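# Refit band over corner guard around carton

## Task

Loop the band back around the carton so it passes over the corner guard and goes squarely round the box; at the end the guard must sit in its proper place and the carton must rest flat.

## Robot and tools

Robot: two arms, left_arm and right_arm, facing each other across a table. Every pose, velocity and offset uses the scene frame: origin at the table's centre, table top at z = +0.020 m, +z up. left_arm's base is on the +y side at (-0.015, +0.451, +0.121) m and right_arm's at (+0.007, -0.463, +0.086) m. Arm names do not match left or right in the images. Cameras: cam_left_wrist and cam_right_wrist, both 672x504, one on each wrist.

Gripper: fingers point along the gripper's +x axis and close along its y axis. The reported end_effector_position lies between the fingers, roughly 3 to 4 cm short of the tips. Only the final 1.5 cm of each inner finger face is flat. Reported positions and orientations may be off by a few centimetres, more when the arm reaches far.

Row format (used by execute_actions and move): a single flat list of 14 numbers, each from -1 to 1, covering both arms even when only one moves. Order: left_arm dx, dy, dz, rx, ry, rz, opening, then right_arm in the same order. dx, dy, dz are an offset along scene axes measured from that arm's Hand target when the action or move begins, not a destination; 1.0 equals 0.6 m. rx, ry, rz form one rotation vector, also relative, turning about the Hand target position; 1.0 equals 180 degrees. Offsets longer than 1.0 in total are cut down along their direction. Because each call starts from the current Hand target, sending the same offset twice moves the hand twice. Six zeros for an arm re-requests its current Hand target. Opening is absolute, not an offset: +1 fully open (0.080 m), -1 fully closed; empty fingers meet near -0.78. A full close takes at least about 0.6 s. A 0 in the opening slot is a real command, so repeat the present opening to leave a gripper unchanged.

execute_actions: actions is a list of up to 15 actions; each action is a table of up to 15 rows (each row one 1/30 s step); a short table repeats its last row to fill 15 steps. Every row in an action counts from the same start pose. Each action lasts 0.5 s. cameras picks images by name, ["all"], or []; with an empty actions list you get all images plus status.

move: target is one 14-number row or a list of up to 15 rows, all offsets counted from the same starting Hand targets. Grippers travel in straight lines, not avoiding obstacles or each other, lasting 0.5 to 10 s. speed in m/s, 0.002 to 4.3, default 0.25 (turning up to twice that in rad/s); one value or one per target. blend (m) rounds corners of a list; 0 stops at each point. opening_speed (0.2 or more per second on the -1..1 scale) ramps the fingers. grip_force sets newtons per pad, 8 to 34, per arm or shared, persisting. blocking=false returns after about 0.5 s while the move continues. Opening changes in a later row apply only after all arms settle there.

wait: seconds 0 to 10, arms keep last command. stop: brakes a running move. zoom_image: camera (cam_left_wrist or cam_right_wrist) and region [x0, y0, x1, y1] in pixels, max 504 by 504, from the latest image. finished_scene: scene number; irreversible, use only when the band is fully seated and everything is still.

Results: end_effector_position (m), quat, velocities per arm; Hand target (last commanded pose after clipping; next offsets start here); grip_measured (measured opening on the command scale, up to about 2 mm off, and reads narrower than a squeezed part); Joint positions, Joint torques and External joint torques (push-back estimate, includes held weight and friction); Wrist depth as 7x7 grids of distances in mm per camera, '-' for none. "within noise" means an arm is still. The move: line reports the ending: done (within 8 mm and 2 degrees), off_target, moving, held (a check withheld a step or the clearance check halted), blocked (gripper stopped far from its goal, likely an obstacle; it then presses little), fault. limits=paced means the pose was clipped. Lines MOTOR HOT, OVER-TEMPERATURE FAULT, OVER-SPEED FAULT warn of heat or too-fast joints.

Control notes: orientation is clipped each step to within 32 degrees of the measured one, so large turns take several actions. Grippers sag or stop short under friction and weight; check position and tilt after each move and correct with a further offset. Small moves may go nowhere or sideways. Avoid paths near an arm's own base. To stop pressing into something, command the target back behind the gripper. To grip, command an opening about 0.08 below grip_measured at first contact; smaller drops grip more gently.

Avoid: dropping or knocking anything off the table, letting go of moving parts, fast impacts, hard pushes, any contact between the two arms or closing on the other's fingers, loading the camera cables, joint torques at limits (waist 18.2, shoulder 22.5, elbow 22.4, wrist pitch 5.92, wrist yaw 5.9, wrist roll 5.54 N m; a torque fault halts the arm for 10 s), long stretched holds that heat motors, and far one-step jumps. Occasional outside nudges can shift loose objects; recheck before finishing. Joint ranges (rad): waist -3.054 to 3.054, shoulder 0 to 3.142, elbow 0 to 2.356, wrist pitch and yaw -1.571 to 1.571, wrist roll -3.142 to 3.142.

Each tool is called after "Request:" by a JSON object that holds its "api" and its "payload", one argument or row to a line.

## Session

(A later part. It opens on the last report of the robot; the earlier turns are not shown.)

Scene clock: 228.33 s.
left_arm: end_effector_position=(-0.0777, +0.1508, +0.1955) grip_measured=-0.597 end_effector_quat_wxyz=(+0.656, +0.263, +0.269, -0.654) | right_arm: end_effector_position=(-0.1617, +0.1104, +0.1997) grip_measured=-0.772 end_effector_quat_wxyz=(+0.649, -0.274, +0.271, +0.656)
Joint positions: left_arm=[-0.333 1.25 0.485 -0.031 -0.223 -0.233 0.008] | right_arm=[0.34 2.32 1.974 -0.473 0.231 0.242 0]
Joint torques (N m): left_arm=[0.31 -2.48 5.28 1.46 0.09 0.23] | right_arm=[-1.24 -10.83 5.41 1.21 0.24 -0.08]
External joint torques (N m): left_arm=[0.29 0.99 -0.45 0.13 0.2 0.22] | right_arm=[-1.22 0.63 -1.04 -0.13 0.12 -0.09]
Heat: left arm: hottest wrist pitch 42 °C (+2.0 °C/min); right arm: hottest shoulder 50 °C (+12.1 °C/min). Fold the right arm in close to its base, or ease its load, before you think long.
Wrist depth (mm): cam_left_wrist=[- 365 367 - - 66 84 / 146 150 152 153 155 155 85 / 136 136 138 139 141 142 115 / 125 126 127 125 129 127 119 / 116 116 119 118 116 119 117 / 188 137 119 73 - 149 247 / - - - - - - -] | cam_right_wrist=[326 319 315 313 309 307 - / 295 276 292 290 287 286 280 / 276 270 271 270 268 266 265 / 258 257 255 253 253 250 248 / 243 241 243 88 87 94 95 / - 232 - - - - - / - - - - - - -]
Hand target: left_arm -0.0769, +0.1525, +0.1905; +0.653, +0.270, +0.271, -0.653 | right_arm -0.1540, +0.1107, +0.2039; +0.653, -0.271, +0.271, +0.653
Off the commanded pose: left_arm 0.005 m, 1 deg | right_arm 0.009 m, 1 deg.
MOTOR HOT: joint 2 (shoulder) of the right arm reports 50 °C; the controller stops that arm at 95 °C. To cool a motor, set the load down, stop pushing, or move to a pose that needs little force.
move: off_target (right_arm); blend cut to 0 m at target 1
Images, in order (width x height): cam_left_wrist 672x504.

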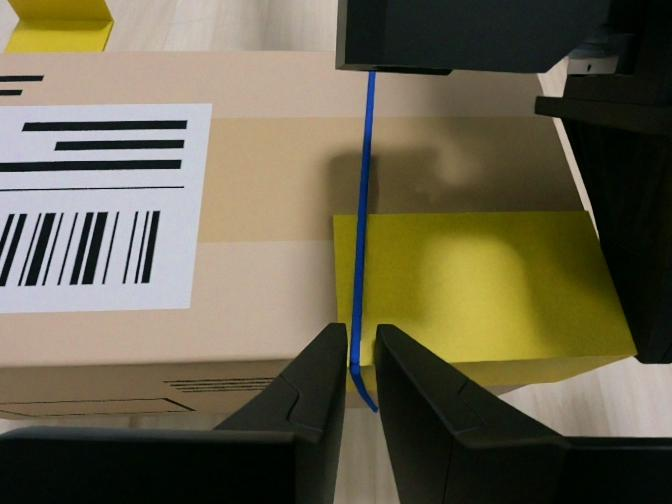

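Request:
{"api": "move", "payload": {
  "target": [
    [0, 0.008, -0.005, 0, 0, 0, -0.6, 0, 0, 0, 0, 0, 0, -1],
    [-0.0308, 0.007, -0.006, 0, 0, 0, -0.6, 0, 0, 0, 0, 0, 0, -1]
  ],
  "speed": [0.04, 0.03],
  "blend": 0.001,
  "cameras": ["all"]
}}

Request:
{"api": "zoom_image", "payload": {
  "camera": "cam_left_wrist",
  "region": [240, 180, 660, 420]
}}

Scene clock: 233.50 s.
left_arm: end_effector_position=(-0.0952, +0.1568, +0.1903) grip_measured=-0.597 end_effector_quat_wxyz=(+0.654, +0.267, +0.267, -0.656) | right_arm: end_effector_position=(-0.1617, +0.1104, +0.1995) grip_measured=-0.772 end_effector_quat_wxyz=(+0.648, -0.274, +0.272, +0.657)
Joint positions: left_arm=[-0.423 1.27 0.477 -0.022 -0.282 -0.289 0.008] | right_arm=[0.339 2.32 1.973 -0.472 0.23 0.241 0]
Joint torques (N m): left_arm=[0.05 -1.78 6.5 1.14 -0.06 -0.16] | right_arm=[-1.13 -10.85 5.52 1.19 0.27 -0.07]
External joint torques (N m): left_arm=[0.04 1.78 0.75 -0.19 0.07 -0.16] | right_arm=[-1.06 0.66 -0.99 -0.17 0.15 -0.07]
Heat: left arm: hottest wrist pitch 42 °C (+2.0 °C/min); right arm: hottest shoulder 52 °C (+13.1 °C/min). Fold the right arm in close to its base, or ease its load, before you think long.
Wrist depth (mm): cam_left_wrist=[159 160 158 156 161 90 - / 142 145 146 147 149 122 82 / 134 132 133 134 138 119 97 / - 121 122 121 122 120 101 / - 115 130 111 114 116 257 / 228 195 - 73 75 244 243 / - - - - - - -] | cam_right_wrist=[331 319 314 311 308 98 - / 297 280 293 289 287 284 76 / 276 270 271 269 268 264 91 / 258 256 255 252 253 250 97 / 242 242 242 88 - 94 94 / - 232 - - - - - / - - - - - - -]
Hand target: left_arm -0.0954, +0.1567, +0.1869; +0.653, +0.270, +0.271, -0.653 | right_arm -0.1541, +0.1108, +0.2040; +0.653, -0.271, +0.271, +0.653
Off the commanded pose: left_arm 0.003 m, 1 deg | right_arm 0.009 m, 1 deg.
MOTOR HOT: still on. Joint 2 (shoulder) of the right arm reports 52 °C.
move: off_target (right_arm); blend cut to 0 m at target 1

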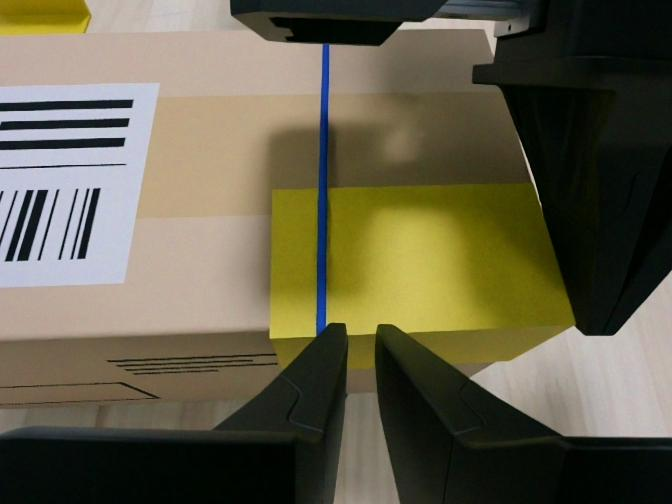

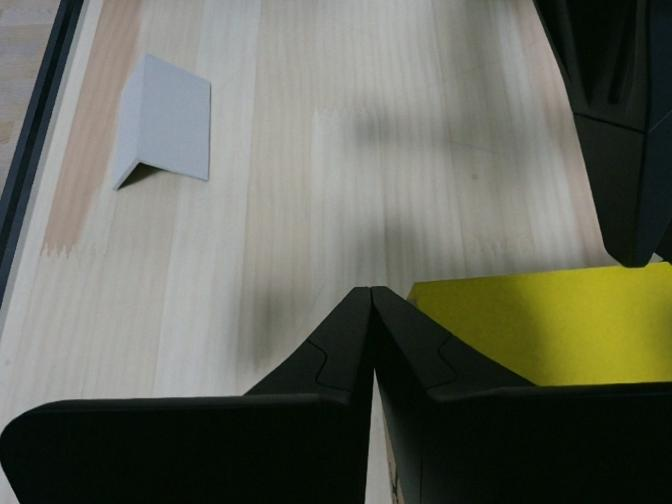

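Scaled by 1.200.

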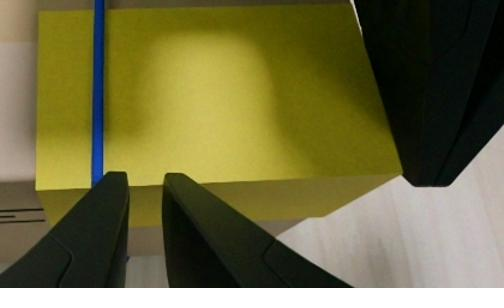

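Request:
{"api": "move", "payload": {
  "target": [
    [0, 0.03, 0.03, 0, 0, 0, -0.5, 0, 0, 0, 0, 0, 0, -1],
    [0.0168, 0.03, 0.03, 0, 0, 0, -0.5, 0, 0, 0, 0, 0, 0, -1],
    [0.0168, -0.0037, 0.0027, 0, 0, 0, -0.5, 0, 0, 0, 0, 0, 0, -1],
    [0.0168, -0.0037, 0.0027, 0, 0, 0, -1, 0, 0, 0, 0, 0, 0, -1],
    [0.0168, 0.0013, 0.0077, 0, 0, 0, -1, 0, 0, 0, 0, 0, 0, -1],
    [0.0002, 0.0013, 0.0077, 0, 0, 0, -1, 0, 0, 0, 0, 0, 0, -1]
  ],
  "speed": [0.08, 0.08, 0.05, 0.05, 0.05, 0.04],
  "blend": [0.004, 0.004, 0, 0, 0.001, 0],
  "opening_speed": 1.0,
  "cameras": ["all"]
}}

Request:
{"api": "zoom_image", "payload": {
  "camera": "cam_left_wrist",
  "region": [240, 180, 660, 420]
}}

Scene clock: 244.70 s.
left_arm: end_effector_position=(-0.0896, +0.1582, +0.1916) grip_measured=-0.770 end_effector_quat_wxyz=(+0.660, +0.269, +0.268, -0.648) | right_arm: end_effector_position=(-0.1617, +0.1104, +0.1995) grip_measured=-0.772 end_effector_quat_wxyz=(+0.648, -0.274, +0.272, +0.657)
Joint positions: left_arm=[-0.411 1.256 0.48 -0.047 -0.29 -0.29 0] | right_arm=[0.339 2.32 1.973 -0.472 0.23 0.241 0]
Joint torques (N m): left_arm=[-1.17 -2.02 7.31 0.93 0.21 -0.17] | right_arm=[-1.22 -10.8 5.45 1.19 0.25 -0.08]
External joint torques (N m): left_arm=[-1.18 1.42 1.63 -0.36 0.35 -0.17] | right_arm=[-1.2 0.57 -0.95 -0.13 0.13 -0.08]
Heat: left arm: hottest wrist pitch 41 °C (+1.0 °C/min); right arm: hottest shoulder 55 °C (+13.1 °C/min). Fold the right arm in close to its base, or ease its load, before you think long.
Wrist depth (mm): cam_left_wrist=[- 163 160 158 162 95 - / 146 147 148 148 149 147 109 / 134 134 135 135 138 136 100 / - 123 124 123 124 - 108 / - 118 118 114 115 116 252 / 230 220 - 73 172 241 242 / - - - - - - -] | cam_right_wrist=[330 318 314 311 308 306 90 / 296 285 291 288 287 284 92 / 276 270 272 269 268 265 257 / 258 256 254 252 250 251 98 / 242 241 242 88 - 93 94 / - 231 - - - - - / - - - - - - -]
Hand target: left_arm -0.0952, +0.1576, +0.1915; +0.653, +0.270, +0.271, -0.653 | right_arm -0.1541, +0.1108, +0.2040; +0.653, -0.271, +0.271, +0.653
Off the commanded pose: left_arm 0.006 m, 1 deg | right_arm 0.009 m, 1 deg.
MOTOR HOT: still on. Joint 2 (shoulder) of the right arm reports 55 °C.
move: off_target (right_arm); blend cut to 0 m at target 1

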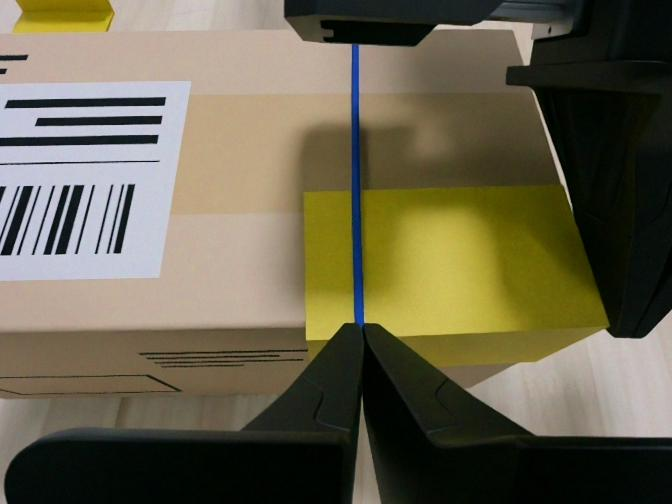

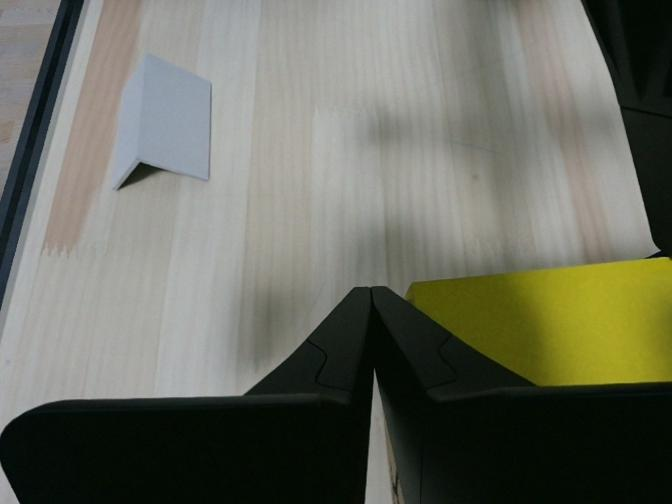

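Scaled by 1.200.

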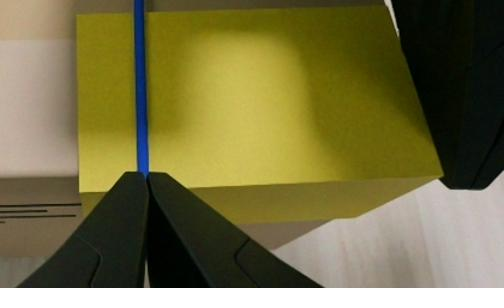

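Request:
{"api": "move", "payload": {
  "target": [-0.003, 0.007, 0.01, 0, 0, 0, -1, 0, 0, 0, 0, 0, 0, -1],
  "speed": 0.04,
  "cameras": ["cam_left_wrist"]
}}

Request:
{"api": "zoom_image", "payload": {
  "camera": "cam_left_wrist",
  "region": [240, 180, 660, 420]
}}

Scene clock: 248.07 s.
left_arm: end_effector_position=(-0.0928, +0.1632, +0.1921) grip_measured=-0.770 end_effector_quat_wxyz=(+0.656, +0.277, +0.272, -0.647) | right_arm: end_effector_position=(-0.1617, +0.1104, +0.1995) grip_measured=-0.772 end_effector_quat_wxyz=(+0.648, -0.274, +0.272, +0.657)
Joint positions: left_arm=[-0.431 1.243 0.488 -0.09 -0.296 -0.302 0] | right_arm=[0.339 2.32 1.973 -0.472 0.229 0.241 0]
Joint torques (N m): left_arm=[-0.97 -4.11 7.4 0.85 0.02 -0.18] | right_arm=[-1.23 -10.8 5.5 1.19 0.26 -0.09]
External joint torques (N m): left_arm=[-0.96 -0.72 1.72 -0.42 0.17 -0.18] | right_arm=[-1.23 0.62 -0.92 -0.13 0.15 -0.09]
Heat: left arm: hottest wrist pitch 41 °C (+1.0 °C/min); right arm: hottest shoulder 55 °C (+12.2 °C/min). Fold the right arm in close to its base, or ease its load, before you think long.
Wrist depth (mm): cam_left_wrist=[- 161 158 155 161 92 78 / 145 145 146 147 147 142 111 / 133 133 134 134 137 129 100 / - 123 124 121 121 122 111 / 139 126 131 114 114 132 255 / 231 234 - 73 214 240 242 / - - - - - - -] | cam_right_wrist=[330 317 315 310 308 305 - / 295 287 291 290 287 283 93 / 276 269 271 270 268 265 96 / 258 256 254 253 254 251 98 / 243 241 243 88 - 95 94 / - 233 - - - - - / - - - - - - -]
Hand target: left_arm -0.0971, +0.1618, +0.1975; +0.653, +0.270, +0.271, -0.653 | right_arm -0.1541, +0.1107, +0.2040; +0.653, -0.271, +0.271, +0.653
Off the commanded pose: left_arm 0.007 m, 1 deg | right_arm 0.009 m, 1 deg.
MOTOR HOT: still on. Joint 2 (shoulder) of the right arm reports 55 °C.
move: off_target (right_arm)
Images, in order (width x height): cam_left_wrist 672x504.

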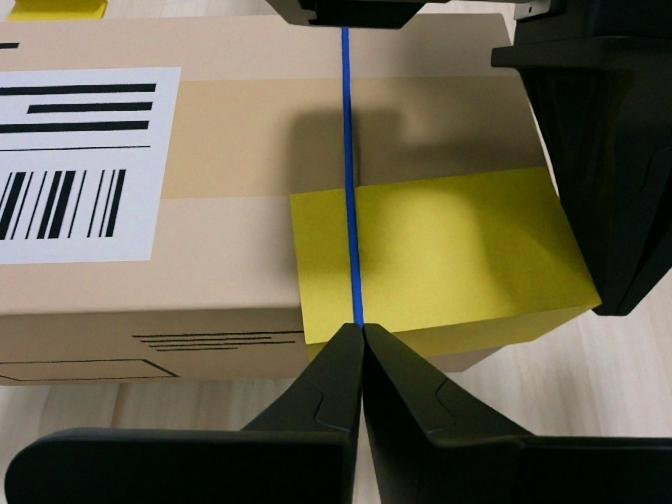

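Scaled by 1.200.

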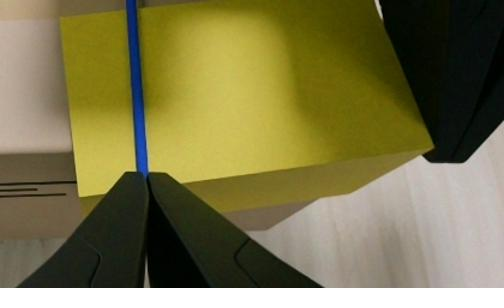

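Request:
{"api": "move", "payload": {
  "target": [
    [0, -0.012, -0.014, 0, 0, 0, -1, 0, 0, 0, 0, 0, 0, -1],
    [0, -0.012, -0.014, 0, 0, 0, -0.6, 0, 0, 0, 0, 0, 0, -1],
    [0, 0.033, 0.046, 0, 0, 0, -0.6, 0, 0, 0, 0, 0, 0, -1]
  ],
  "speed": [0.05, 0.05, 0.08],
  "opening_speed": 0.5,
  "cameras": ["cam_left_wrist"]
}}

Request:
{"api": "zoom_image", "payload": {
  "camera": "cam_left_wrist",
  "region": [240, 80, 620, 380]
}}

Scene clock: 257.47 s.
left_arm: end_effector_position=(-0.0955, +0.1853, +0.2157) grip_measured=-0.603 end_effector_quat_wxyz=(+0.649, +0.283, +0.276, -0.650) | right_arm: end_effector_position=(-0.1618, +0.1106, +0.1994) grip_measured=-0.772 end_effector_quat_wxyz=(+0.647, -0.273, +0.272, +0.658)
Joint positions: left_arm=[-0.482 1.097 0.521 -0.293 -0.315 -0.337 0.008] | right_arm=[0.338 2.32 1.973 -0.47 0.226 0.241 0]
Joint torques (N m): left_arm=[-0.31 -3.72 8.65 1.18 -0.39 -0.18] | right_arm=[-1.11 -10.81 5.58 1.07 0.39 -0.08]
External joint torques (N m): left_arm=[-0.31 -0.97 2.61 -0.06 -0.23 -0.18] | right_arm=[-1.11 0.59 -0.84 -0.26 0.28 -0.09]
Heat: left arm: hottest wrist pitch 41 °C (+1.0 °C/min); right arm: hottest shoulder 57 °C (+12.1 °C/min). Fold the right arm in close to its base, or ease its load, before you think long.
Wrist depth (mm): cam_left_wrist=[189 189 186 184 185 108 116 / 172 173 173 174 174 125 121 / 159 159 160 161 - 137 319 / 149 150 150 147 152 151 302 / 203 210 214 204 215 282 282 / 259 261 - 73 75 264 264 / - - - - - - -] | cam_right_wrist=[326 317 313 310 308 305 - / 295 274 291 289 287 282 278 / 276 270 271 269 267 264 263 / 258 256 255 251 251 249 248 / 244 242 242 88 - 94 93 / - 233 - - - - - / - - - - - - -]
Hand target: left_arm -0.0971, +0.1815, +0.2251; +0.653, +0.270, +0.271, -0.653 | right_arm -0.1541, +0.1107, +0.2039; +0.653, -0.271, +0.271, +0.653
Off the commanded pose: left_arm 0.010 m, 2 deg | right_arm 0.009 m, 1 deg.
MOTOR HOT: still on. Joint 2 (shoulder) of the right arm reports 57 °C.
move: off_target (left_arm, right_arm)
Images, in order (width x height): cam_left_wrist 672x504.

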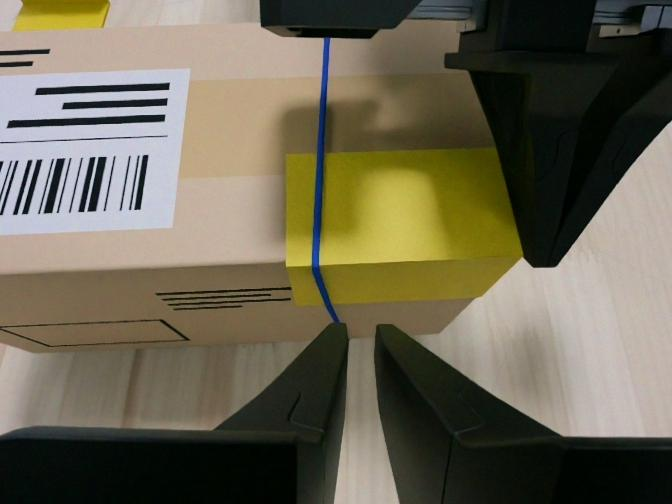

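Scaled by 1.326.

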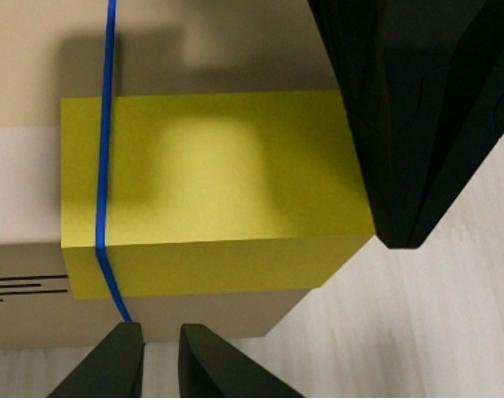

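Request:
{"api": "move", "payload": {
  "target": [
    [0.037, -0.02, -0.027, 0, 0, 0, -1, 0, 0, 0, 0, 0, 0, -1],
    [0.037, -0.0455, -0.0627, 0, 0, 0, -1, 0, 0, 0, 0, 0, 0, -1]
  ],
  "speed": [0.1, 0.04],
  "blend": [0.003, 0],
  "cameras": ["cam_left_wrist"]
}}

Request:
{"api": "zoom_image", "payload": {
  "camera": "cam_left_wrist",
  "region": [240, 180, 660, 420]
}}

Scene clock: 267.33 s.
left_arm: end_effector_position=(-0.0753, +0.1547, +0.1929) grip_measured=-0.771 end_effector_quat_wxyz=(+0.656, +0.265, +0.270, -0.654) | right_arm: end_effector_position=(-0.1618, +0.1106, +0.1994) grip_measured=-0.772 end_effector_quat_wxyz=(+0.647, -0.273, +0.272, +0.658)
Joint positions: left_arm=[-0.328 1.237 0.466 -0.029 -0.22 -0.227 0] | right_arm=[0.338 2.32 1.973 -0.47 0.226 0.241 0]
Joint torques (N m): left_arm=[0.44 -1.16 5.74 2.31 0.15 0.22] | right_arm=[-1.16 -10.88 5.51 1.06 0.41 -0.07]
External joint torques (N m): left_arm=[0.42 2.19 0.01 0.99 0.26 0.22] | right_arm=[-1.09 0.58 -0.94 -0.28 0.29 -0.07]
Heat: left arm: hottest wrist pitch 40 °C (-1.0 °C/min); right arm: hottest shoulder 58 °C (+14.2 °C/min). Fold the right arm in close to its base, or ease its load, before you think long.
Wrist depth (mm): cam_left_wrist=[157 364 368 160 161 163 87 / 146 147 149 150 153 153 106 / 134 134 137 137 140 140 118 / - 124 125 126 - 125 113 / - 116 118 116 116 118 117 / 218 184 140 73 139 241 244 / - - - - - - -] | cam_right_wrist=[324 318 313 311 308 303 299 / 296 274 290 289 287 283 281 / 277 271 271 269 267 264 264 / 258 257 255 251 251 249 249 / 243 241 242 88 - 94 93 / - 233 - - - - - / - - - - - - -]
Hand target: left_arm -0.0748, +0.1543, +0.1874; +0.653, +0.270, +0.271, -0.653 | right_arm -0.1541, +0.1107, +0.2039; +0.653, -0.271, +0.271, +0.653
Off the commanded pose: left_arm 0.005 m, 1 deg | right_arm 0.009 m, 1 deg.
MOTOR HOT: still on. Joint 2 (shoulder) of the right arm reports 58 °C.
move: off_target (right_arm); blend cut to 0 m at target 1
Images, in order (width x height): cam_left_wrist 672x504.

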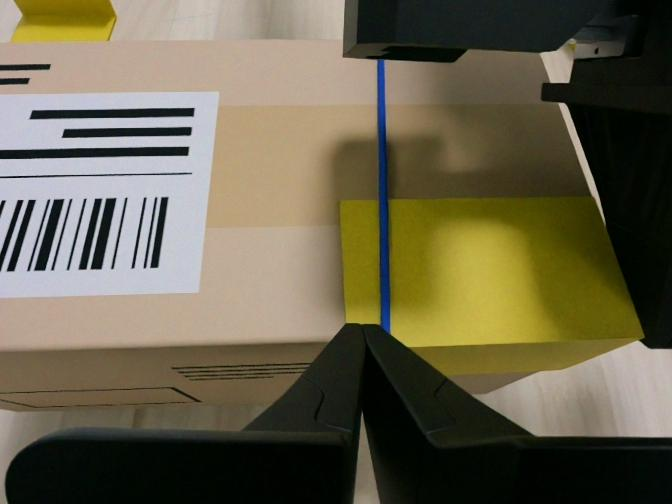

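Scaled by 1.200.

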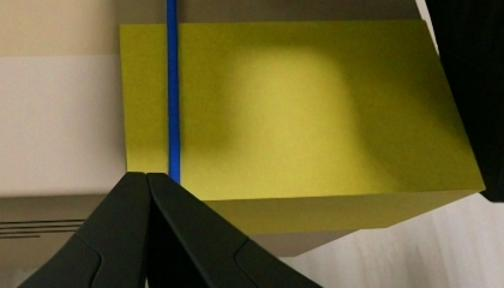

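Request:
{"api": "move", "payload": {
  "target": [-0.0245, -0.001, 0, 0, 0, 0, -1, 0, 0, 0, 0, 0, 0, -1],
  "speed": 0.03,
  "cameras": ["cam_left_wrist"]
}}

Request:
{"api": "zoom_image", "payload": {
  "camera": "cam_left_wrist",
  "region": [240, 180, 660, 420]
}}

Scene clock: 270.17 s.
left_arm: end_effector_position=(-0.0812, +0.1556, +0.1913) grip_measured=-0.771 end_effector_quat_wxyz=(+0.665, +0.267, +0.264, -0.645) | right_arm: end_effector_position=(-0.1618, +0.1106, +0.1994) grip_measured=-0.772 end_effector_quat_wxyz=(+0.647, -0.273, +0.272, +0.658)
Joint positions: left_arm=[-0.378 1.254 0.47 -0.026 -0.282 -0.265 0] | right_arm=[0.338 2.32 1.973 -0.47 0.226 0.241 0]
Joint torques (N m): left_arm=[-1.34 -0.31 7.46 1.68 0.7 -0.18] | right_arm=[-1.09 -10.85 5.47 1.07 0.39 -0.08]
External joint torques (N m): left_arm=[-1.34 3.16 1.75 0.36 0.84 -0.18] | right_arm=[-1.11 0.48 -0.9 -0.25 0.28 -0.08]
Heat: left arm: hottest wrist pitch 41 °C (+0.0 °C/min); right arm: hottest shoulder 58 °C (+14.2 °C/min). Fold the right arm in close to its base, or ease its load, before you think long.
Wrist depth (mm): cam_left_wrist=[368 370 165 161 162 163 84 / 150 150 151 152 152 153 106 / 137 137 137 137 141 139 115 / 125 125 126 124 125 124 115 / 117 117 118 115 114 118 114 / 231 195 143 73 135 239 243 / - - - - - - -] | cam_right_wrist=[330 318 313 311 308 305 - / 297 273 291 289 286 282 278 / 278 269 271 270 267 264 263 / 258 256 255 252 252 248 247 / 243 241 241 88 - 94 93 / - 233 - - - - - / - - - - - - -]
Hand target: left_arm -0.0896, +0.1536, +0.1876; +0.653, +0.270, +0.271, -0.653 | right_arm -0.1541, +0.1107, +0.2039; +0.653, -0.271, +0.271, +0.653
Off the commanded pose: left_arm 0.009 m, 2 deg | right_arm 0.009 m, 1 deg.
MOTOR HOT: still on. Joint 2 (shoulder) of the right arm reports 58 °C.
move: off_target (left_arm, right_arm)
Images, in order (width x height): cam_left_wrist 672x504.

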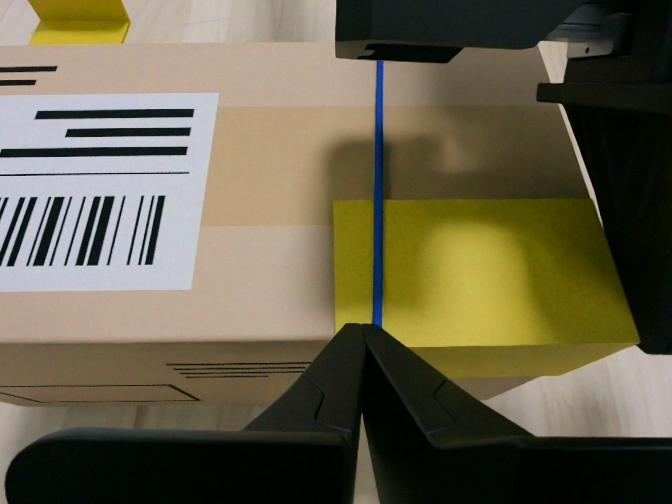

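Scaled by 1.200.

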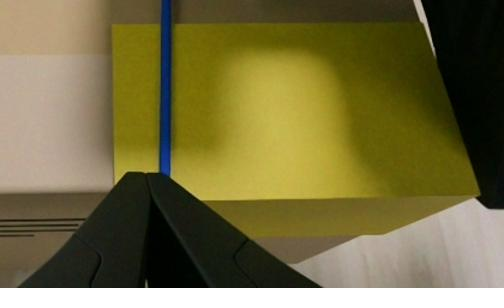

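Request:
{"api": "move", "payload": {
  "target": [-0.001, 0.0025, 0.0055, 0, 0, 0, -1, 0, 0, 0, 0, 0, 0, -1],
  "speed": 0.03,
  "cameras": ["cam_left_wrist"]
}}

Request:
{"api": "zoom_image", "payload": {
  "camera": "cam_left_wrist",
  "region": [240, 180, 660, 420]
}}

Scene clock: 273.43 s.
left_arm: end_effector_position=(-0.0824, +0.1558, +0.1920) grip_measured=-0.771 end_effector_quat_wxyz=(+0.664, +0.269, +0.266, -0.645) | right_arm: end_effector_position=(-0.1618, +0.1106, +0.1994) grip_measured=-0.772 end_effector_quat_wxyz=(+0.647, -0.273, +0.272, +0.658)
Joint positions: left_arm=[-0.382 1.255 0.478 -0.04 -0.283 -0.269 0] | right_arm=[0.338 2.32 1.973 -0.47 0.226 0.241 0]
Joint torques (N m): left_arm=[-1.31 -1.78 7.18 1.2 0.6 -0.15] | right_arm=[-1.06 -10.91 5.55 1.08 0.4 -0.08]
External joint torques (N m): left_arm=[-1.34 1.7 1.47 -0.1 0.75 -0.15] | right_arm=[-1.06 0.52 -0.91 -0.27 0.29 -0.09]
Heat: left arm: hottest wrist pitch 41 °C (+0.0 °C/min); right arm: hottest shoulder 59 °C (+15.1 °C/min). Fold the right arm in close to its base, or ease its load, before you think long.
Wrist depth (mm): cam_left_wrist=[163 372 163 160 161 162 84 / 147 149 150 150 151 151 110 / 136 136 137 138 140 138 114 / 125 125 126 127 123 123 117 / - 118 118 115 115 116 114 / 232 202 146 73 138 239 242 / - - - - - - -] | cam_right_wrist=[327 319 313 310 308 305 - / 297 277 291 289 286 284 277 / 277 271 271 269 268 264 262 / 259 256 254 251 250 249 246 / 242 242 241 88 - 94 93 / - 232 - - - - - / - - - - - - -]
Hand target: left_arm -0.0902, +0.1552, +0.1907; +0.653, +0.270, +0.271, -0.653 | right_arm -0.1541, +0.1107, +0.2039; +0.653, -0.271, +0.271, +0.653
Off the commanded pose: left_arm 0.008 m, 2 deg | right_arm 0.009 m, 1 deg.
MOTOR HOT: still on. Joint 2 (shoulder) of the right arm reports 59 °C.
move: off_target (right_arm)
Images, in order (width x height): cam_left_wrist 672x504.

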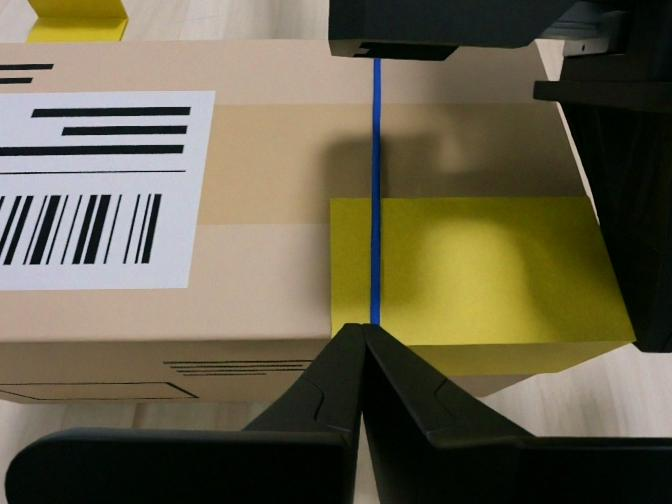

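Scaled by 1.200.

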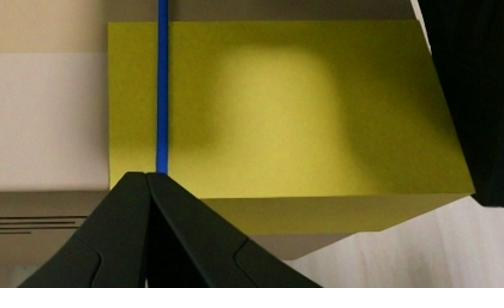

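Request:
{"api": "move", "payload": {
  "target": [0, 0.0025, 0.006, 0, 0, 0, -1, 0, 0, 0, 0, 0, 0, -1],
  "speed": 0.03,
  "cameras": ["cam_left_wrist"]
}}

Request:
{"api": "zoom_image", "payload": {
  "camera": "cam_left_wrist",
  "region": [240, 180, 660, 420]
}}

Scene clock: 275.40 s.
left_arm: end_effector_position=(-0.0880, +0.1567, +0.1931) grip_measured=-0.771 end_effector_quat_wxyz=(+0.656, +0.272, +0.268, -0.651) | right_arm: end_effector_position=(-0.1618, +0.1106, +0.1994) grip_measured=-0.772 end_effector_quat_wxyz=(+0.647, -0.273, +0.272, +0.658)
Joint positions: left_arm=[-0.396 1.254 0.488 -0.056 -0.272 -0.271 0] | right_arm=[0.338 2.32 1.973 -0.47 0.226 0.241 0]
Joint torques (N m): left_arm=[-0.38 -3.46 6.85 0.66 0.16 -0.15] | right_arm=[-1.1 -10.84 5.52 1.07 0.38 -0.06]
External joint torques (N m): left_arm=[-0.36 -0.01 1.18 -0.62 0.29 -0.15] | right_arm=[-1.21 0.61 -0.93 -0.26 0.27 -0.06]
Heat: left arm: hottest wrist pitch 41 °C (-1.0 °C/min); right arm: hottest shoulder 59 °C (+14.1 °C/min). Fold the right arm in close to its base, or ease its load, before you think long.
Wrist depth (mm): cam_left_wrist=[- 366 161 154 160 94 78 / 145 148 149 150 150 124 83 / 135 135 136 137 140 139 96 / - 125 125 123 125 122 108 / - 117 120 115 116 118 254 / 231 207 154 73 172 243 245 / - - - - - - -] | cam_right_wrist=[326 317 316 311 308 305 - / 294 295 291 289 285 284 92 / 276 270 271 269 267 265 257 / 260 255 255 251 251 248 98 / 243 241 242 88 - 95 93 / - 233 - - - - - / - - - - - - -]
Hand target: left_arm -0.0902, +0.1566, +0.1944; +0.653, +0.270, +0.271, -0.653 | right_arm -0.1541, +0.1107, +0.2039; +0.653, -0.271, +0.271, +0.653
Off the commanded pose: left_arm 0.003 m, 1 deg | right_arm 0.009 m, 1 deg.
MOTOR HOT: still on. Joint 2 (shoulder) of the right arm reports 59 °C.
move: off_target (right_arm)
Images, in order (width x height): cam_left_wrist 672x504.

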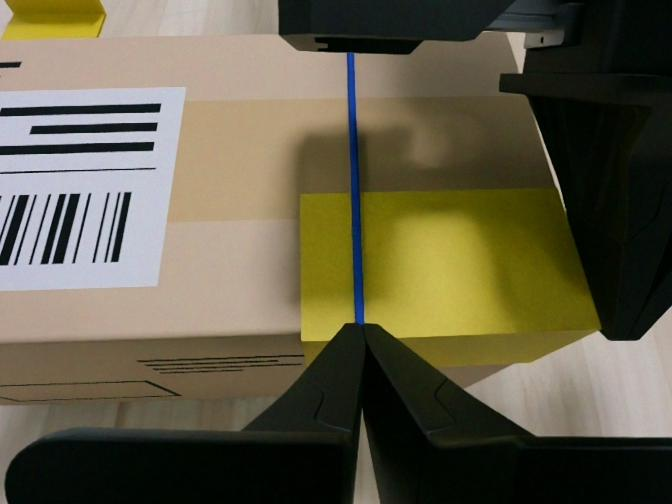

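Scaled by 1.200.

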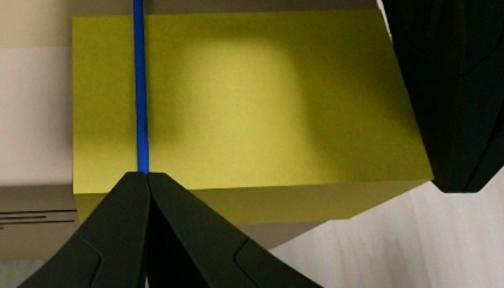

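Request:
{"api": "move", "payload": {
  "target": [-0.0125, -0.001, -0.0015, 0, 0, 0, -1, 0, 0, 0, 0, 0, 0, -1],
  "speed": 0.03,
  "cameras": ["cam_left_wrist"]
}}

Request:
{"api": "zoom_image", "payload": {
  "camera": "cam_left_wrist",
  "region": [240, 180, 660, 420]
}}

Scene clock: 283.43 s.
left_arm: end_effector_position=(-0.0964, +0.1597, +0.1898) grip_measured=-0.771 end_effector_quat_wxyz=(+0.650, +0.275, +0.273, -0.654) | right_arm: end_effector_position=(-0.1618, +0.1106, +0.1994) grip_measured=-0.772 end_effector_quat_wxyz=(+0.647, -0.273, +0.272, +0.658)
Joint positions: left_arm=[-0.429 1.267 0.489 -0.061 -0.279 -0.296 0] | right_arm=[0.338 2.32 1.973 -0.47 0.226 0.241 0]
Joint torques (N m): left_arm=[-0.26 -2.72 7.81 1.24 -0.38 -0.19] | right_arm=[-1.09 -10.93 5.54 1.08 0.39 -0.08]
External joint torques (N m): left_arm=[-0.29 0.82 2.12 -0.05 -0.23 -0.2] | right_arm=[-1.05 0.48 -0.88 -0.24 0.27 -0.08]
Heat: left arm: hottest wrist pitch 40 °C (-2.0 °C/min); right arm: hottest shoulder 60 °C (+12.1 °C/min). Fold the right arm in close to its base, or ease its load, before you think long.
Wrist depth (mm): cam_left_wrist=[- 155 152 150 157 92 - / 139 140 141 140 143 123 82 / - 129 127 130 128 124 98 / - 119 119 119 118 119 106 / - 115 136 110 113 141 253 / 227 227 - 73 211 239 239 / - - - - - - -] | cam_right_wrist=[331 320 316 310 308 301 - / 297 284 291 288 286 283 86 / 277 269 271 269 267 264 95 / 259 256 254 251 252 249 - / 243 241 243 88 - 94 93 / - 232 - - - - - / - - - - - - -]
Hand target: left_arm -0.0978, +0.1560, +0.1935; +0.653, +0.270, +0.271, -0.653 | right_arm -0.1541, +0.1107, +0.2039; +0.653, -0.271, +0.271, +0.653
Off the commanded pose: left_arm 0.005 m, 1 deg | right_arm 0.009 m, 1 deg.
MOTOR HOT: still on. Joint 2 (shoulder) of the right arm reports 60 °C.
move: off_target (right_arm)
Images, in order (width x height): cam_left_wrist 672x504.

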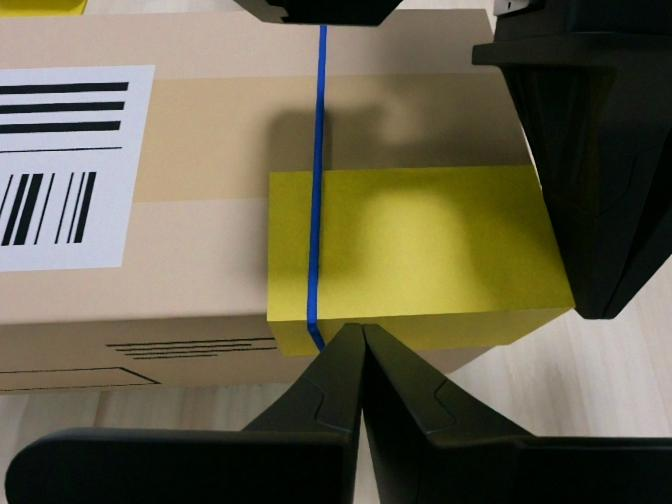

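Scaled by 1.200.

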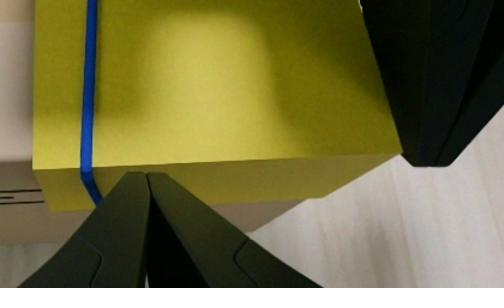

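Request:
{"api": "move", "payload": {
  "target": [
    [0, 0.0267, 0.02, 0, 0, 0, -1, -0.006, 0, 0, 0, 0, 0, -1],
    [0.0243, 0.0267, 0.02, 0, 0, 0, -0.5, -0.006, 0, 0, 0, 0, 0, -1],
    [0.0243, 0.003, 0.003, 0, 0, 0, -0.5, -0.006, 0, 0, 0, 0, 0, -1],
    [0.0243, -0.0033, -0.0033, 0, 0, 0, -0.5, -0.006, 0, 0, 0, 0, 0, -1]
  ],
  "speed": [0.08, 0.08, 0.08, 0.03],
  "blend": [0.002, 0, 0.002, 0],
  "cameras": ["cam_left_wrist"]
}}

Request:
{"api": "zoom_image", "payload": {
  "camera": "cam_left_wrist",
  "region": [260, 250, 460, 400]
}}

Scene clock: 308.53 s.
left_arm: end_effector_position=(-0.0831, +0.1550, +0.1936) grip_measured=-0.503 end_effector_quat_wxyz=(+0.655, +0.268, +0.272, -0.652) | right_arm: end_effector_position=(-0.1619, +0.1102, +0.1992) grip_measured=-0.772 end_effector_quat_wxyz=(+0.648, -0.274, +0.272, +0.657)
Joint positions: left_arm=[-0.366 1.249 0.484 -0.048 -0.245 -0.256 0.012] | right_arm=[0.34 2.32 1.973 -0.472 0.229 0.241 0]
Joint torques (N m): left_arm=[0.35 -2.25 6.06 1.89 0.1 0.23] | right_arm=[-0.55 -10.31 6.8 0.84 0.43 0.11]
External joint torques (N m): left_arm=[0.36 1.19 0.36 0.59 0.22 0.23] | right_arm=[-0.66 1.07 0.4 -0.48 0.33 0.11]
Heat: left arm: hottest wrist pitch 41 °C (+0.0 °C/min); right arm: hottest shoulder 61 °C (+6.0 °C/min). Fold the right arm in close to its base, or ease its load, before you think long.
Wrist depth (mm): cam_left_wrist=[- 162 160 157 159 161 80 / 145 146 147 149 150 149 112 / 133 134 135 136 140 139 114 / - 123 124 124 125 124 108 / - 116 118 113 116 116 121 / 228 164 73 79 - 244 246 / - - - 221 - - -] | cam_right_wrist=[328 316 313 310 308 305 - / 295 273 289 289 285 283 92 / 275 269 271 268 268 265 256 / 258 255 254 252 251 250 98 / 243 240 243 88 - 94 93 / - 232 - - - - - / - - - - - - -]
Hand target: left_arm -0.0831, +0.1541, +0.1915; +0.653, +0.270, +0.271, -0.653 | right_arm -0.1576, +0.1108, +0.2039; +0.653, -0.271, +0.271, +0.653
Off the commanded pose: left_arm 0.002 m, 0 deg | right_arm 0.006 m, 1 deg.
MOTOR HOT: still on. Joint 2 (shoulder) of the right arm reports 61 °C.
move: done; blend cut to 0 m at target 1
Images, in order (width x height): cam_left_wrist 672x504.

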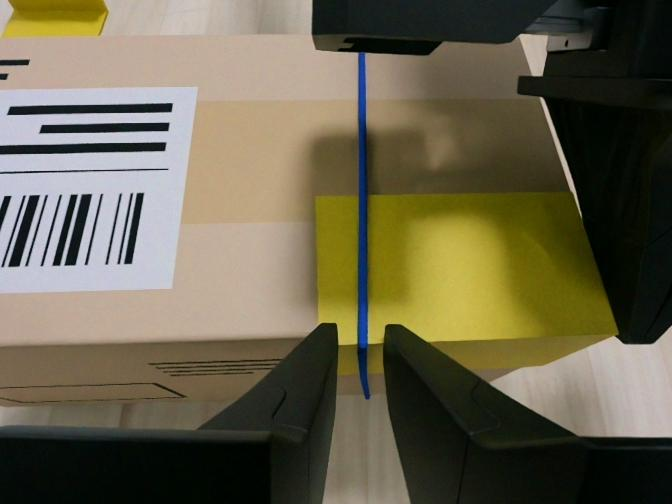

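Scaled by 2.520.

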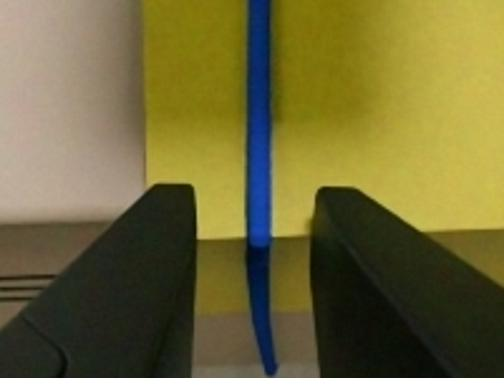

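Request:
{"api": "move", "payload": {
  "target": [
    [0, 0, 0, 0, 0, 0, -1, 0, 0, 0, 0, 0, 0, -1],
    [0, 0.017, 0.023, 0, 0, 0, -1, 0, 0, 0, 0, 0, 0, -1]
  ],
  "speed": 0.05,
  "opening_speed": 1.0,
  "cameras": ["cam_left_wrist"]
}}

Request:
{"api": "zoom_image", "payload": {
  "camera": "cam_left_wrist",
  "region": [240, 180, 660, 420]
}}

Scene clock: 312.20 s.
left_arm: end_effector_position=(-0.0822, +0.1675, +0.1977) grip_measured=-0.771 end_effector_quat_wxyz=(+0.649, +0.281, +0.276, -0.651) | right_arm: end_effector_position=(-0.1618, +0.1102, +0.1992) grip_measured=-0.772 end_effector_quat_wxyz=(+0.648, -0.274, +0.272, +0.656)
Joint positions: left_arm=[-0.377 1.187 0.484 -0.139 -0.244 -0.256 0] | right_arm=[0.34 2.32 1.973 -0.473 0.23 0.241 0]
Joint torques (N m): left_arm=[-0.32 -4.15 7.67 1.2 -0.34 -0.16] | right_arm=[-0.5 -10.29 6.7 0.88 0.41 0.11]
External joint torques (N m): left_arm=[-0.34 -1 1.79 -0.09 -0.21 -0.17] | right_arm=[-0.5 1.07 0.3 -0.44 0.29 0.11]
Heat: left arm: hottest wrist pitch 41 °C (+0.0 °C/min); right arm: hottest shoulder 61 °C (+5.1 °C/min). Fold the right arm in close to its base, or ease its load, before you think long.
Wrist depth (mm): cam_left_wrist=[- 163 164 160 163 108 84 / 146 149 150 151 152 150 99 / 137 137 138 133 - 137 115 / 127 127 128 129 124 127 124 / 137 140 148 126 148 192 260 / 238 238 - 73 248 249 245 / - - - - - - -] | cam_right_wrist=[326 317 313 311 308 305 - / 295 276 289 288 286 283 282 / 274 269 270 269 266 265 264 / 258 256 254 253 251 250 249 / 242 241 242 88 - 94 93 / - 232 - - - - - / - - - - - - -]
Hand target: left_arm -0.0832, +0.1643, +0.2053; +0.653, +0.270, +0.271, -0.653 | right_arm -0.1576, +0.1107, +0.2039; +0.653, -0.271, +0.271, +0.653
Off the commanded pose: left_arm 0.008 m, 1 deg | right_arm 0.006 m, 1 deg.
MOTOR HOT: still on. Joint 2 (shoulder) of the right arm reports 61 °C.
move: done
Images, in order (width x height): cam_left_wrist 672x504.

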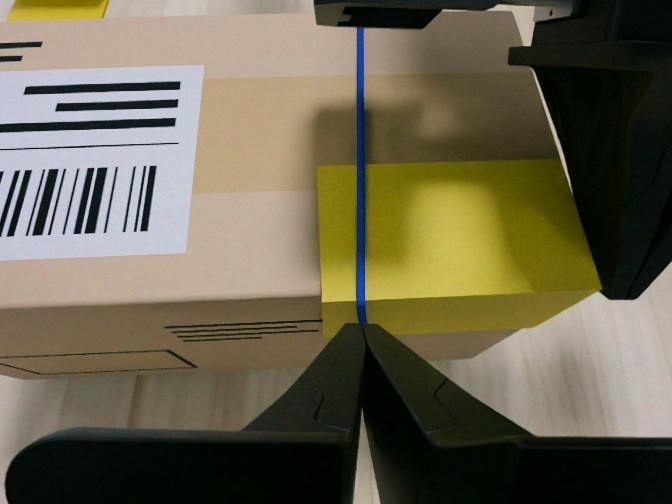

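Scaled by 1.200.

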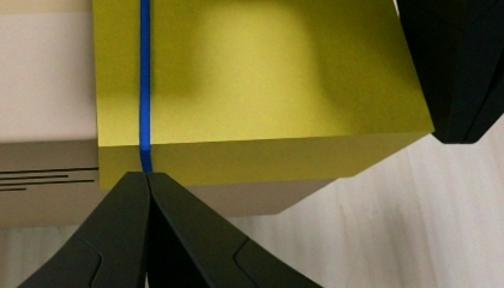

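Request:
{"api": "move", "payload": {
  "target": [
    [0.0123, 0, 0, 0, 0, 0, -1, 0, 0, 0, 0, 0, 0, -1],
    [0.0123, -0.0147, -0.0213, 0, 0, 0, -1, 0, 0, 0, 0, 0, 0, -1],
    [-0.0088, -0.0155, -0.0213, 0, 0, 0, -1, 0, 0, 0, 0, 0, 0, -1]
  ],
  "speed": [0.06, 0.05, 0.02],
  "blend": [0.002, 0, 0],
  "cameras": ["cam_left_wrist"]
}}

Request:
{"api": "zoom_image", "payload": {
  "camera": "cam_left_wrist",
  "region": [240, 180, 660, 420]
}}

Scene clock: 317.43 s.
left_arm: end_effector_position=(-0.0870, +0.1557, +0.1940) grip_measured=-0.771 end_effector_quat_wxyz=(+0.654, +0.268, +0.269, -0.655) | right_arm: end_effector_position=(-0.1618, +0.1102, +0.1992) grip_measured=-0.772 end_effector_quat_wxyz=(+0.648, -0.274, +0.272, +0.656)
Joint positions: left_arm=[-0.383 1.249 0.484 -0.046 -0.255 -0.262 0] | right_arm=[0.34 2.32 1.973 -0.473 0.23 0.241 0]
Joint torques (N m): left_arm=[-0.45 -1.97 6.98 1.04 -0.15 -0.17] | right_arm=[-0.55 -10.33 6.69 0.88 0.41 0.1]
External joint torques (N m): left_arm=[-0.44 1.49 1.25 -0.27 -0.03 -0.17] | right_arm=[-0.45 1.06 0.3 -0.43 0.29 0.1]
Heat: left arm: hottest wrist pitch 41 °C (+0.0 °C/min); right arm: hottest shoulder 61 °C (+4.0 °C/min). Fold the right arm in close to its base, or ease its load, before you think long.
Wrist depth (mm): cam_left_wrist=[364 366 163 161 162 90 79 / 146 149 151 152 153 148 85 / 136 136 138 141 142 140 98 / - 125 127 - - 125 109 / 117 118 119 114 117 120 126 / 231 191 146 73 - 245 246 / - - - - - - -] | cam_right_wrist=[325 318 313 310 308 305 - / 296 275 289 288 285 284 93 / 275 269 272 269 268 264 260 / 258 256 254 253 251 249 98 / 242 241 242 88 - 94 93 / - 232 - - - - - / - - - - - - -]
Hand target: left_arm -0.0884, +0.1549, +0.1926; +0.653, +0.270, +0.271, -0.653 | right_arm -0.1576, +0.1107, +0.2039; +0.653, -0.271, +0.271, +0.653
Off the commanded pose: left_arm 0.002 m, 0 deg | right_arm 0.006 m, 1 deg.
MOTOR HOT: still on. Joint 2 (shoulder) of the right arm reports 61 °C.
move: done; blend cut to 0 m at target 1
Images, in order (width x height): cam_left_wrist 672x504.

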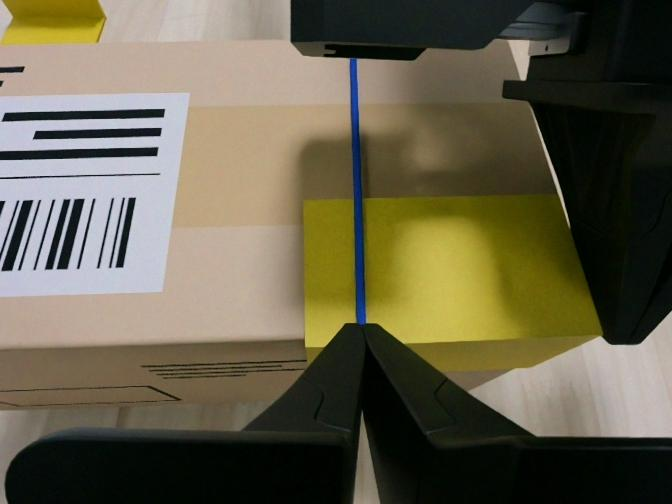

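Scaled by 1.200.

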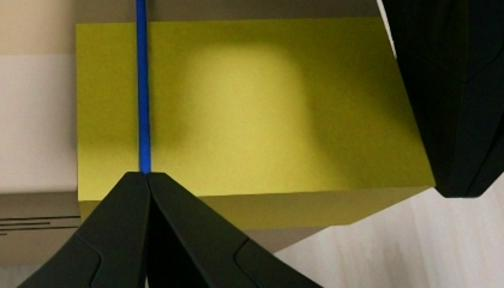

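Request:
{"api": "move", "payload": {
  "target": [
    [0, 0.03, 0.03, 0, 0, 0, -1, -0.029, -0.013, 0.08, 0, 0, 0, -1],
    [0.015, 0.04, 0.04, 0, 0, 0, -1, 0.122, -0.1245, 0.055, 0, 0, 0, -0.4]
  ],
  "speed": [0.1, 0.15],
  "blend": [0.005, 0],
  "cameras": ["all"]
}}

Scene clock: 333.93 s.
left_arm: end_effector_position=(-0.0788, +0.1806, +0.2114) grip_measured=-0.771 end_effector_quat_wxyz=(+0.654, +0.276, +0.275, -0.649) | right_arm: end_effector_position=(-0.0840, +0.0374, +0.2306) grip_measured=-0.404 end_effector_quat_wxyz=(+0.653, -0.276, +0.274, +0.649)
Joint positions: left_arm=[-0.392 1.083 0.485 -0.24 -0.262 -0.276 0] | right_arm=[0.224 1.929 1.492 -0.377 0.165 0.166 0.017]
Joint torques (N m): left_arm=[0.23 -3.68 7.37 1.18 0.02 0.23] | right_arm=[0.09 -9.16 5.76 1.43 -0.03 -0.07]
External joint torques (N m): left_arm=[0.23 -0.99 1.32 -0.1 0.15 0.23] | right_arm=[0.1 -0.19 -0.64 0.08 -0.11 -0.07]
Heat: left arm: hottest wrist pitch 40 °C (-1.0 °C/min); right arm: hottest shoulder 61 °C (+2.0 °C/min). Fold the right arm in close to its base, or ease its load, before you think long.
Wrist depth (mm): cam_left_wrist=[- 185 187 184 189 389 396 / 167 168 169 170 171 349 358 / 156 155 155 155 154 157 327 / 140 143 144 144 143 146 302 / 203 188 195 155 207 274 279 / 253 255 - 73 262 260 261 / - - - - - - -] | cam_right_wrist=[369 364 360 352 353 349 348 / 333 336 335 335 329 327 158 / 318 313 152 149 151 150 148 / 297 292 144 143 142 141 140 / 280 275 137 94 86 133 131 / 268 - - 125 83 - - / - - - 123 - - -]
Hand target: left_arm -0.0794, +0.1789, +0.2166; +0.653, +0.270, +0.271, -0.653 | right_arm -0.0846, +0.0360, +0.2369; +0.653, -0.271, +0.271, +0.653
Off the commanded pose: left_arm 0.005 m, 1 deg | right_arm 0.006 m, 1 deg.
MOTOR HOT: still on. Joint 2 (shoulder) of the right arm reports 61 °C.
move: done

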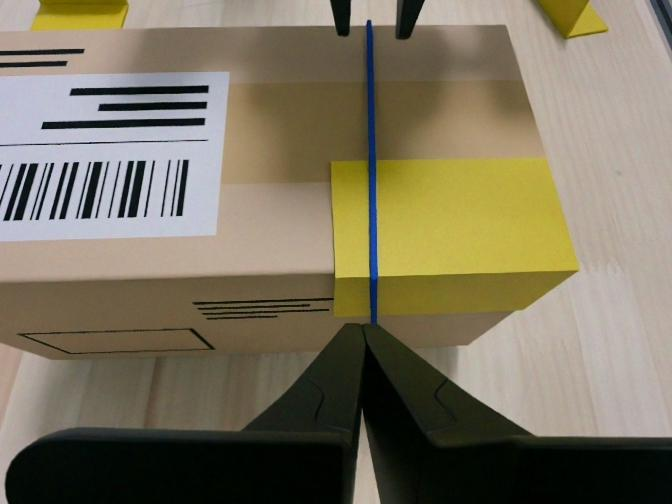

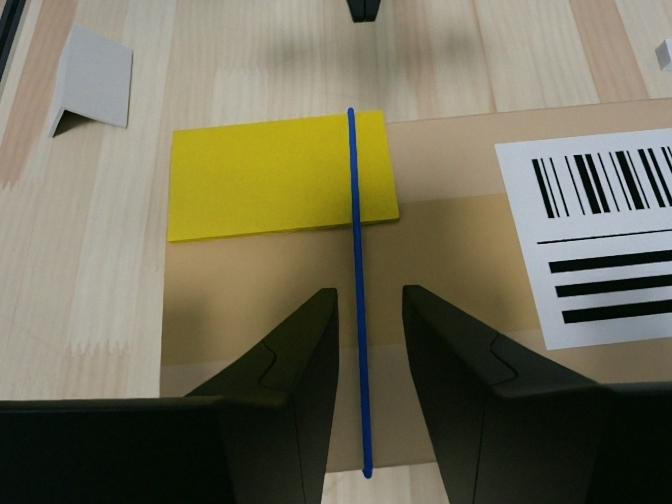

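Request:
{"api": "move", "payload": {
  "target": [0, 0, 0, 0, 0, 0, -1, -0.0017, 0.033, -0.0457, 0, 0, 0, -0.4],
  "speed": 0.05,
  "cameras": ["cam_right_wrist"]
}}

Request:
{"api": "zoom_image", "payload": {
  "camera": "cam_right_wrist",
  "region": [260, 240, 480, 400]
}}

Scene clock: 339.73 s.
left_arm: end_effector_position=(-0.0788, +0.1806, +0.2114) grip_measured=-0.771 end_effector_quat_wxyz=(+0.654, +0.276, +0.275, -0.649) | right_arm: end_effector_position=(-0.0856, +0.0520, +0.2078) grip_measured=-0.404 end_effector_quat_wxyz=(+0.653, -0.274, +0.272, +0.651)
Joint positions: left_arm=[-0.392 1.083 0.485 -0.24 -0.262 -0.276 0] | right_arm=[0.219 2 1.496 -0.304 0.159 0.159 0.017]
Joint torques (N m): left_arm=[0.2 -3.67 7.42 1.18 0.05 0.21] | right_arm=[-0.33 -7.16 7.99 1.43 -0.06 -0.07]
External joint torques (N m): left_arm=[0.18 -0.99 1.4 -0.1 0.19 0.21] | right_arm=[-0.36 2.23 1.66 0.08 -0.13 -0.07]
Heat: left arm: hottest wrist pitch 41 °C (+0.0 °C/min); right arm: hottest shoulder 59 °C (+0.0 °C/min). Fold the right arm in close to its base, or ease its load, before you think long.
Wrist depth (mm): cam_left_wrist=[381 185 186 183 182 391 395 / 168 168 169 168 168 349 357 / 156 155 156 156 - 164 326 / 140 142 144 143 142 144 301 / 203 188 195 154 177 274 280 / 254 254 - 73 261 260 261 / - - - - - - -] | cam_right_wrist=[313 334 329 328 325 322 317 / 302 313 309 131 301 132 132 / 291 281 122 121 125 124 122 / 271 117 117 116 117 116 115 / 256 113 113 108 89 109 108 / - - - 103 91 - - / - - - 98 98 - -]
Hand target: left_arm -0.0794, +0.1789, +0.2166; +0.653, +0.270, +0.271, -0.653 | right_arm -0.0855, +0.0558, +0.2096; +0.653, -0.271, +0.271, +0.653
Off the commanded pose: left_arm 0.005 m, 1 deg | right_arm 0.004 m, 1 deg.
MOTOR HOT: still on. Joint 2 (shoulder) of the right arm reports 59 °C.
move: done
Images, in order (width x height): cam_right_wrist 672x504.

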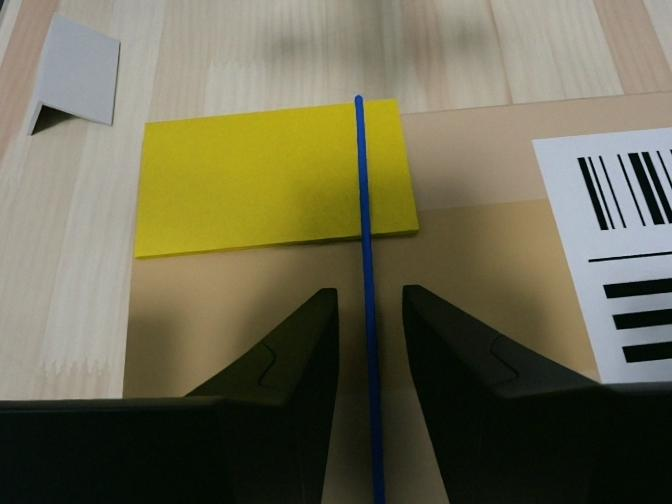

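Scaled by 2.291.

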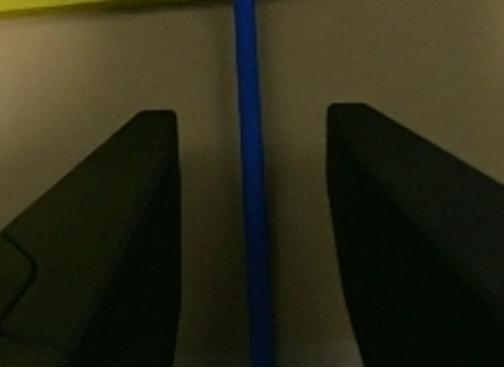

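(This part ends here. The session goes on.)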